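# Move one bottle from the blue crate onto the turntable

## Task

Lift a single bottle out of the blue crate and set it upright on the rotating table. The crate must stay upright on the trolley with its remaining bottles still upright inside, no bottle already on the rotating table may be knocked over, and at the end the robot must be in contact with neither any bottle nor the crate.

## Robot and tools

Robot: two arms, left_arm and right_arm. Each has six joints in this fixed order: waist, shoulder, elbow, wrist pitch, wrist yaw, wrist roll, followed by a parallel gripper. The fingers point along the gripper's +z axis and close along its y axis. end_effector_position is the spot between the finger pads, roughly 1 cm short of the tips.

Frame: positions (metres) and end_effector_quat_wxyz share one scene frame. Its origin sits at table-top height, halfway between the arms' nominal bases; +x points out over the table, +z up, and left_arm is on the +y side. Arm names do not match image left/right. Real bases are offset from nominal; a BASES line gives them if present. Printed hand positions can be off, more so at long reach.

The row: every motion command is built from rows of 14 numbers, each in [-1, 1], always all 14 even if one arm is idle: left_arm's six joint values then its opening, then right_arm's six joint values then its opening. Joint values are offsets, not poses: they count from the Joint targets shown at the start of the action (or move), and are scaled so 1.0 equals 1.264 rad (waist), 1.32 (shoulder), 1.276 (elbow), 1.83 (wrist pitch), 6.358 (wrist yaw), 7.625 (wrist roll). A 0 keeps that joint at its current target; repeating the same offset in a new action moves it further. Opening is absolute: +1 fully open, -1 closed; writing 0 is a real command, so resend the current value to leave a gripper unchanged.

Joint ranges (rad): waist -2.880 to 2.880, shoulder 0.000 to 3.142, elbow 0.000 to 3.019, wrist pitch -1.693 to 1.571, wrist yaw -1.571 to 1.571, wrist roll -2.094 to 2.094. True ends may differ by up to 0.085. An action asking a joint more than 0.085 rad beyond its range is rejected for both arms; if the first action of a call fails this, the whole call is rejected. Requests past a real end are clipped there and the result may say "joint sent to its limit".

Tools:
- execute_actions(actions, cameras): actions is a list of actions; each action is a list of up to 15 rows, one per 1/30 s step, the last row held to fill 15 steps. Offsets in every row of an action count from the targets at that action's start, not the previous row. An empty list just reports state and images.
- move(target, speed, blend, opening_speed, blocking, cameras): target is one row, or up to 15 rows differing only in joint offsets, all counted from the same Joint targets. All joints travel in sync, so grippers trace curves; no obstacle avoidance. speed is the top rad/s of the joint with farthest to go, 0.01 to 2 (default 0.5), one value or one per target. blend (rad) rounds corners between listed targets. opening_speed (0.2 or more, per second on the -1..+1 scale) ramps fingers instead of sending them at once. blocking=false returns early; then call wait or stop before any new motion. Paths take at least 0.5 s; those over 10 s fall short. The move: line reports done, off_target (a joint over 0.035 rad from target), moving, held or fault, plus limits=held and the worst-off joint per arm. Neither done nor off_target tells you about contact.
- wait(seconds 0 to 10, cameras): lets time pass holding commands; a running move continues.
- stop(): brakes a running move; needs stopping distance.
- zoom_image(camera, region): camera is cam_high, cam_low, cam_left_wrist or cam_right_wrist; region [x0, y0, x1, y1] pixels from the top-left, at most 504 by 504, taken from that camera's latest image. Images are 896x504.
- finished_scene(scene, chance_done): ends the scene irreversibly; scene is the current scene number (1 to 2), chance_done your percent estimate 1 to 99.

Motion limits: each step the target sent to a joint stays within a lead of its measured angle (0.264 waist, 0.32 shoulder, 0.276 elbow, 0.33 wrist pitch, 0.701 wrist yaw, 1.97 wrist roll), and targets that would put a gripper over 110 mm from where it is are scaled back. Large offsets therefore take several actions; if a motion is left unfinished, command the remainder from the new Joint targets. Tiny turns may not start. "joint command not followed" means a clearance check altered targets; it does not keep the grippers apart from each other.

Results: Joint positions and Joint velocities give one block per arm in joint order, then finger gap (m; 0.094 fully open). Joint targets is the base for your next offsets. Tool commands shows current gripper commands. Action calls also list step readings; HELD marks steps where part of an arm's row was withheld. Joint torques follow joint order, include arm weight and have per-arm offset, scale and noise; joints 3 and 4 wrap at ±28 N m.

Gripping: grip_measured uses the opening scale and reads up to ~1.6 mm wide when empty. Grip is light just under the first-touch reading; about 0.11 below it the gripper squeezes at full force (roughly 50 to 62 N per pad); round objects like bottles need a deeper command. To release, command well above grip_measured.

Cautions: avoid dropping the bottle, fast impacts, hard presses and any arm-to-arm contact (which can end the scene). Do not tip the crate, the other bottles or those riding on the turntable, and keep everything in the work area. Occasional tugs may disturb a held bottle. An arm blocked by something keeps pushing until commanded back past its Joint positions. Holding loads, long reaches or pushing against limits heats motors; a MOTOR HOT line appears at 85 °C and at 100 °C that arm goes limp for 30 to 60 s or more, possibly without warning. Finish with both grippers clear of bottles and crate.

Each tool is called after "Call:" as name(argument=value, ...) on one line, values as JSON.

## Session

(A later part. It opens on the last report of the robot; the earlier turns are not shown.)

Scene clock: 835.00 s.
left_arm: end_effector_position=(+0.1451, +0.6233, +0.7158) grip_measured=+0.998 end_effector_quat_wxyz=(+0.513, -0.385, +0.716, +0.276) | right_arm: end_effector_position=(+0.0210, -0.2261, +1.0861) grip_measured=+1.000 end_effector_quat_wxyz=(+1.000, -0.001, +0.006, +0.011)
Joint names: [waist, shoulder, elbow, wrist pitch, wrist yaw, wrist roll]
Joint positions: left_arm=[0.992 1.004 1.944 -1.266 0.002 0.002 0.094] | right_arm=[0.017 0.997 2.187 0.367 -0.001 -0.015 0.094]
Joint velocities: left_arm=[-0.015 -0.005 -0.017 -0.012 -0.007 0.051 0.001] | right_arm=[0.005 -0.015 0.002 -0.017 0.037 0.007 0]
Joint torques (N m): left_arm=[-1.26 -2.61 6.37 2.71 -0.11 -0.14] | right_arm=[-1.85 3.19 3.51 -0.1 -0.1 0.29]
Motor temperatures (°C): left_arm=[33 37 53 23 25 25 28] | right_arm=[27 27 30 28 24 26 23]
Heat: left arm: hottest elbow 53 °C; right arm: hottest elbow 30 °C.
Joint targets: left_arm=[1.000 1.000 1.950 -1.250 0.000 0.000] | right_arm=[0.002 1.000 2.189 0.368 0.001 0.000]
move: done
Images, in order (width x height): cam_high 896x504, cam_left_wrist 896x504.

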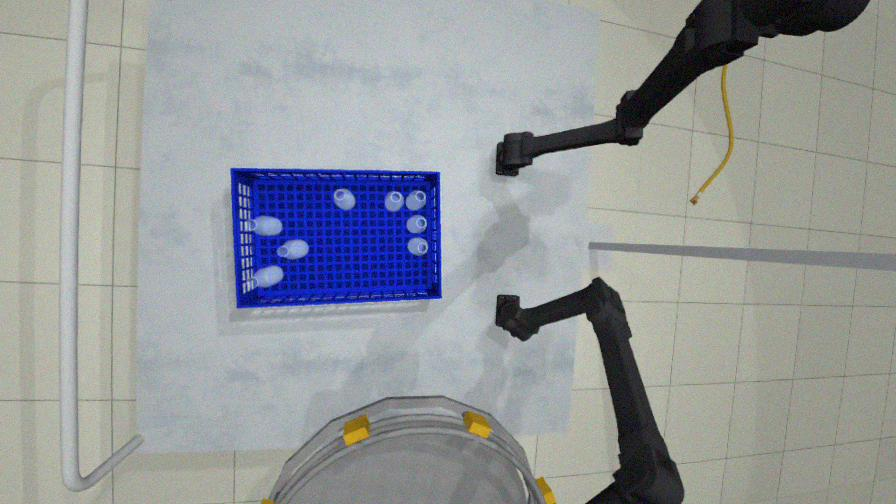

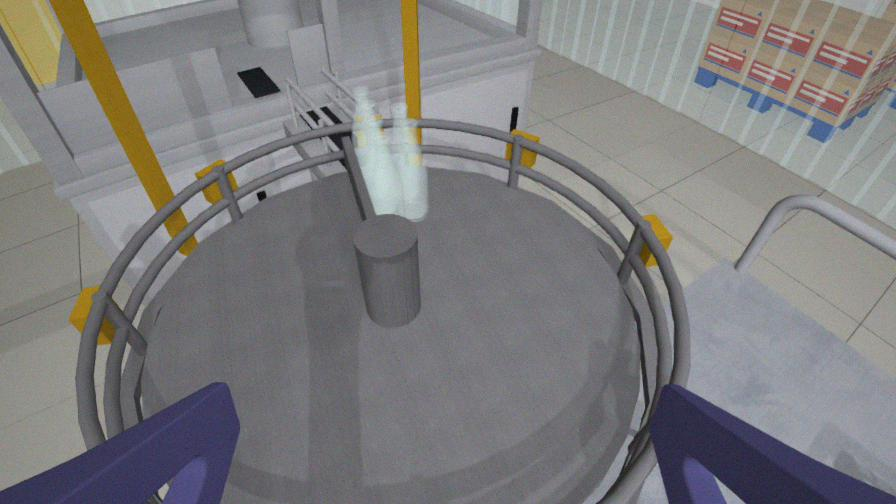

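Call:
zoom_image(camera="cam_left_wrist", region=[280, 60, 500, 260])

Scaled by 2.291 from the camera's 896x504 image, which has a finer 1280x720 frame.

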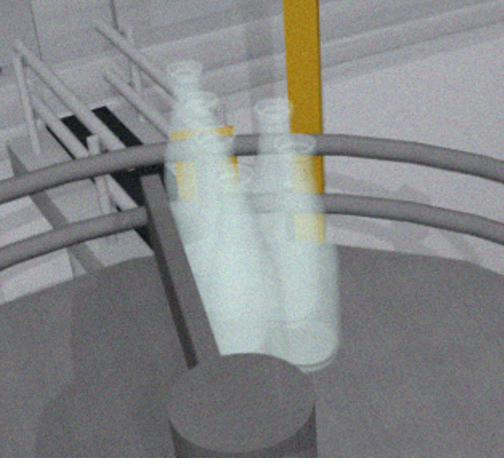

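Call:
finished_scene(scene=1, chance_done=93)

The scene is finished: the task was done.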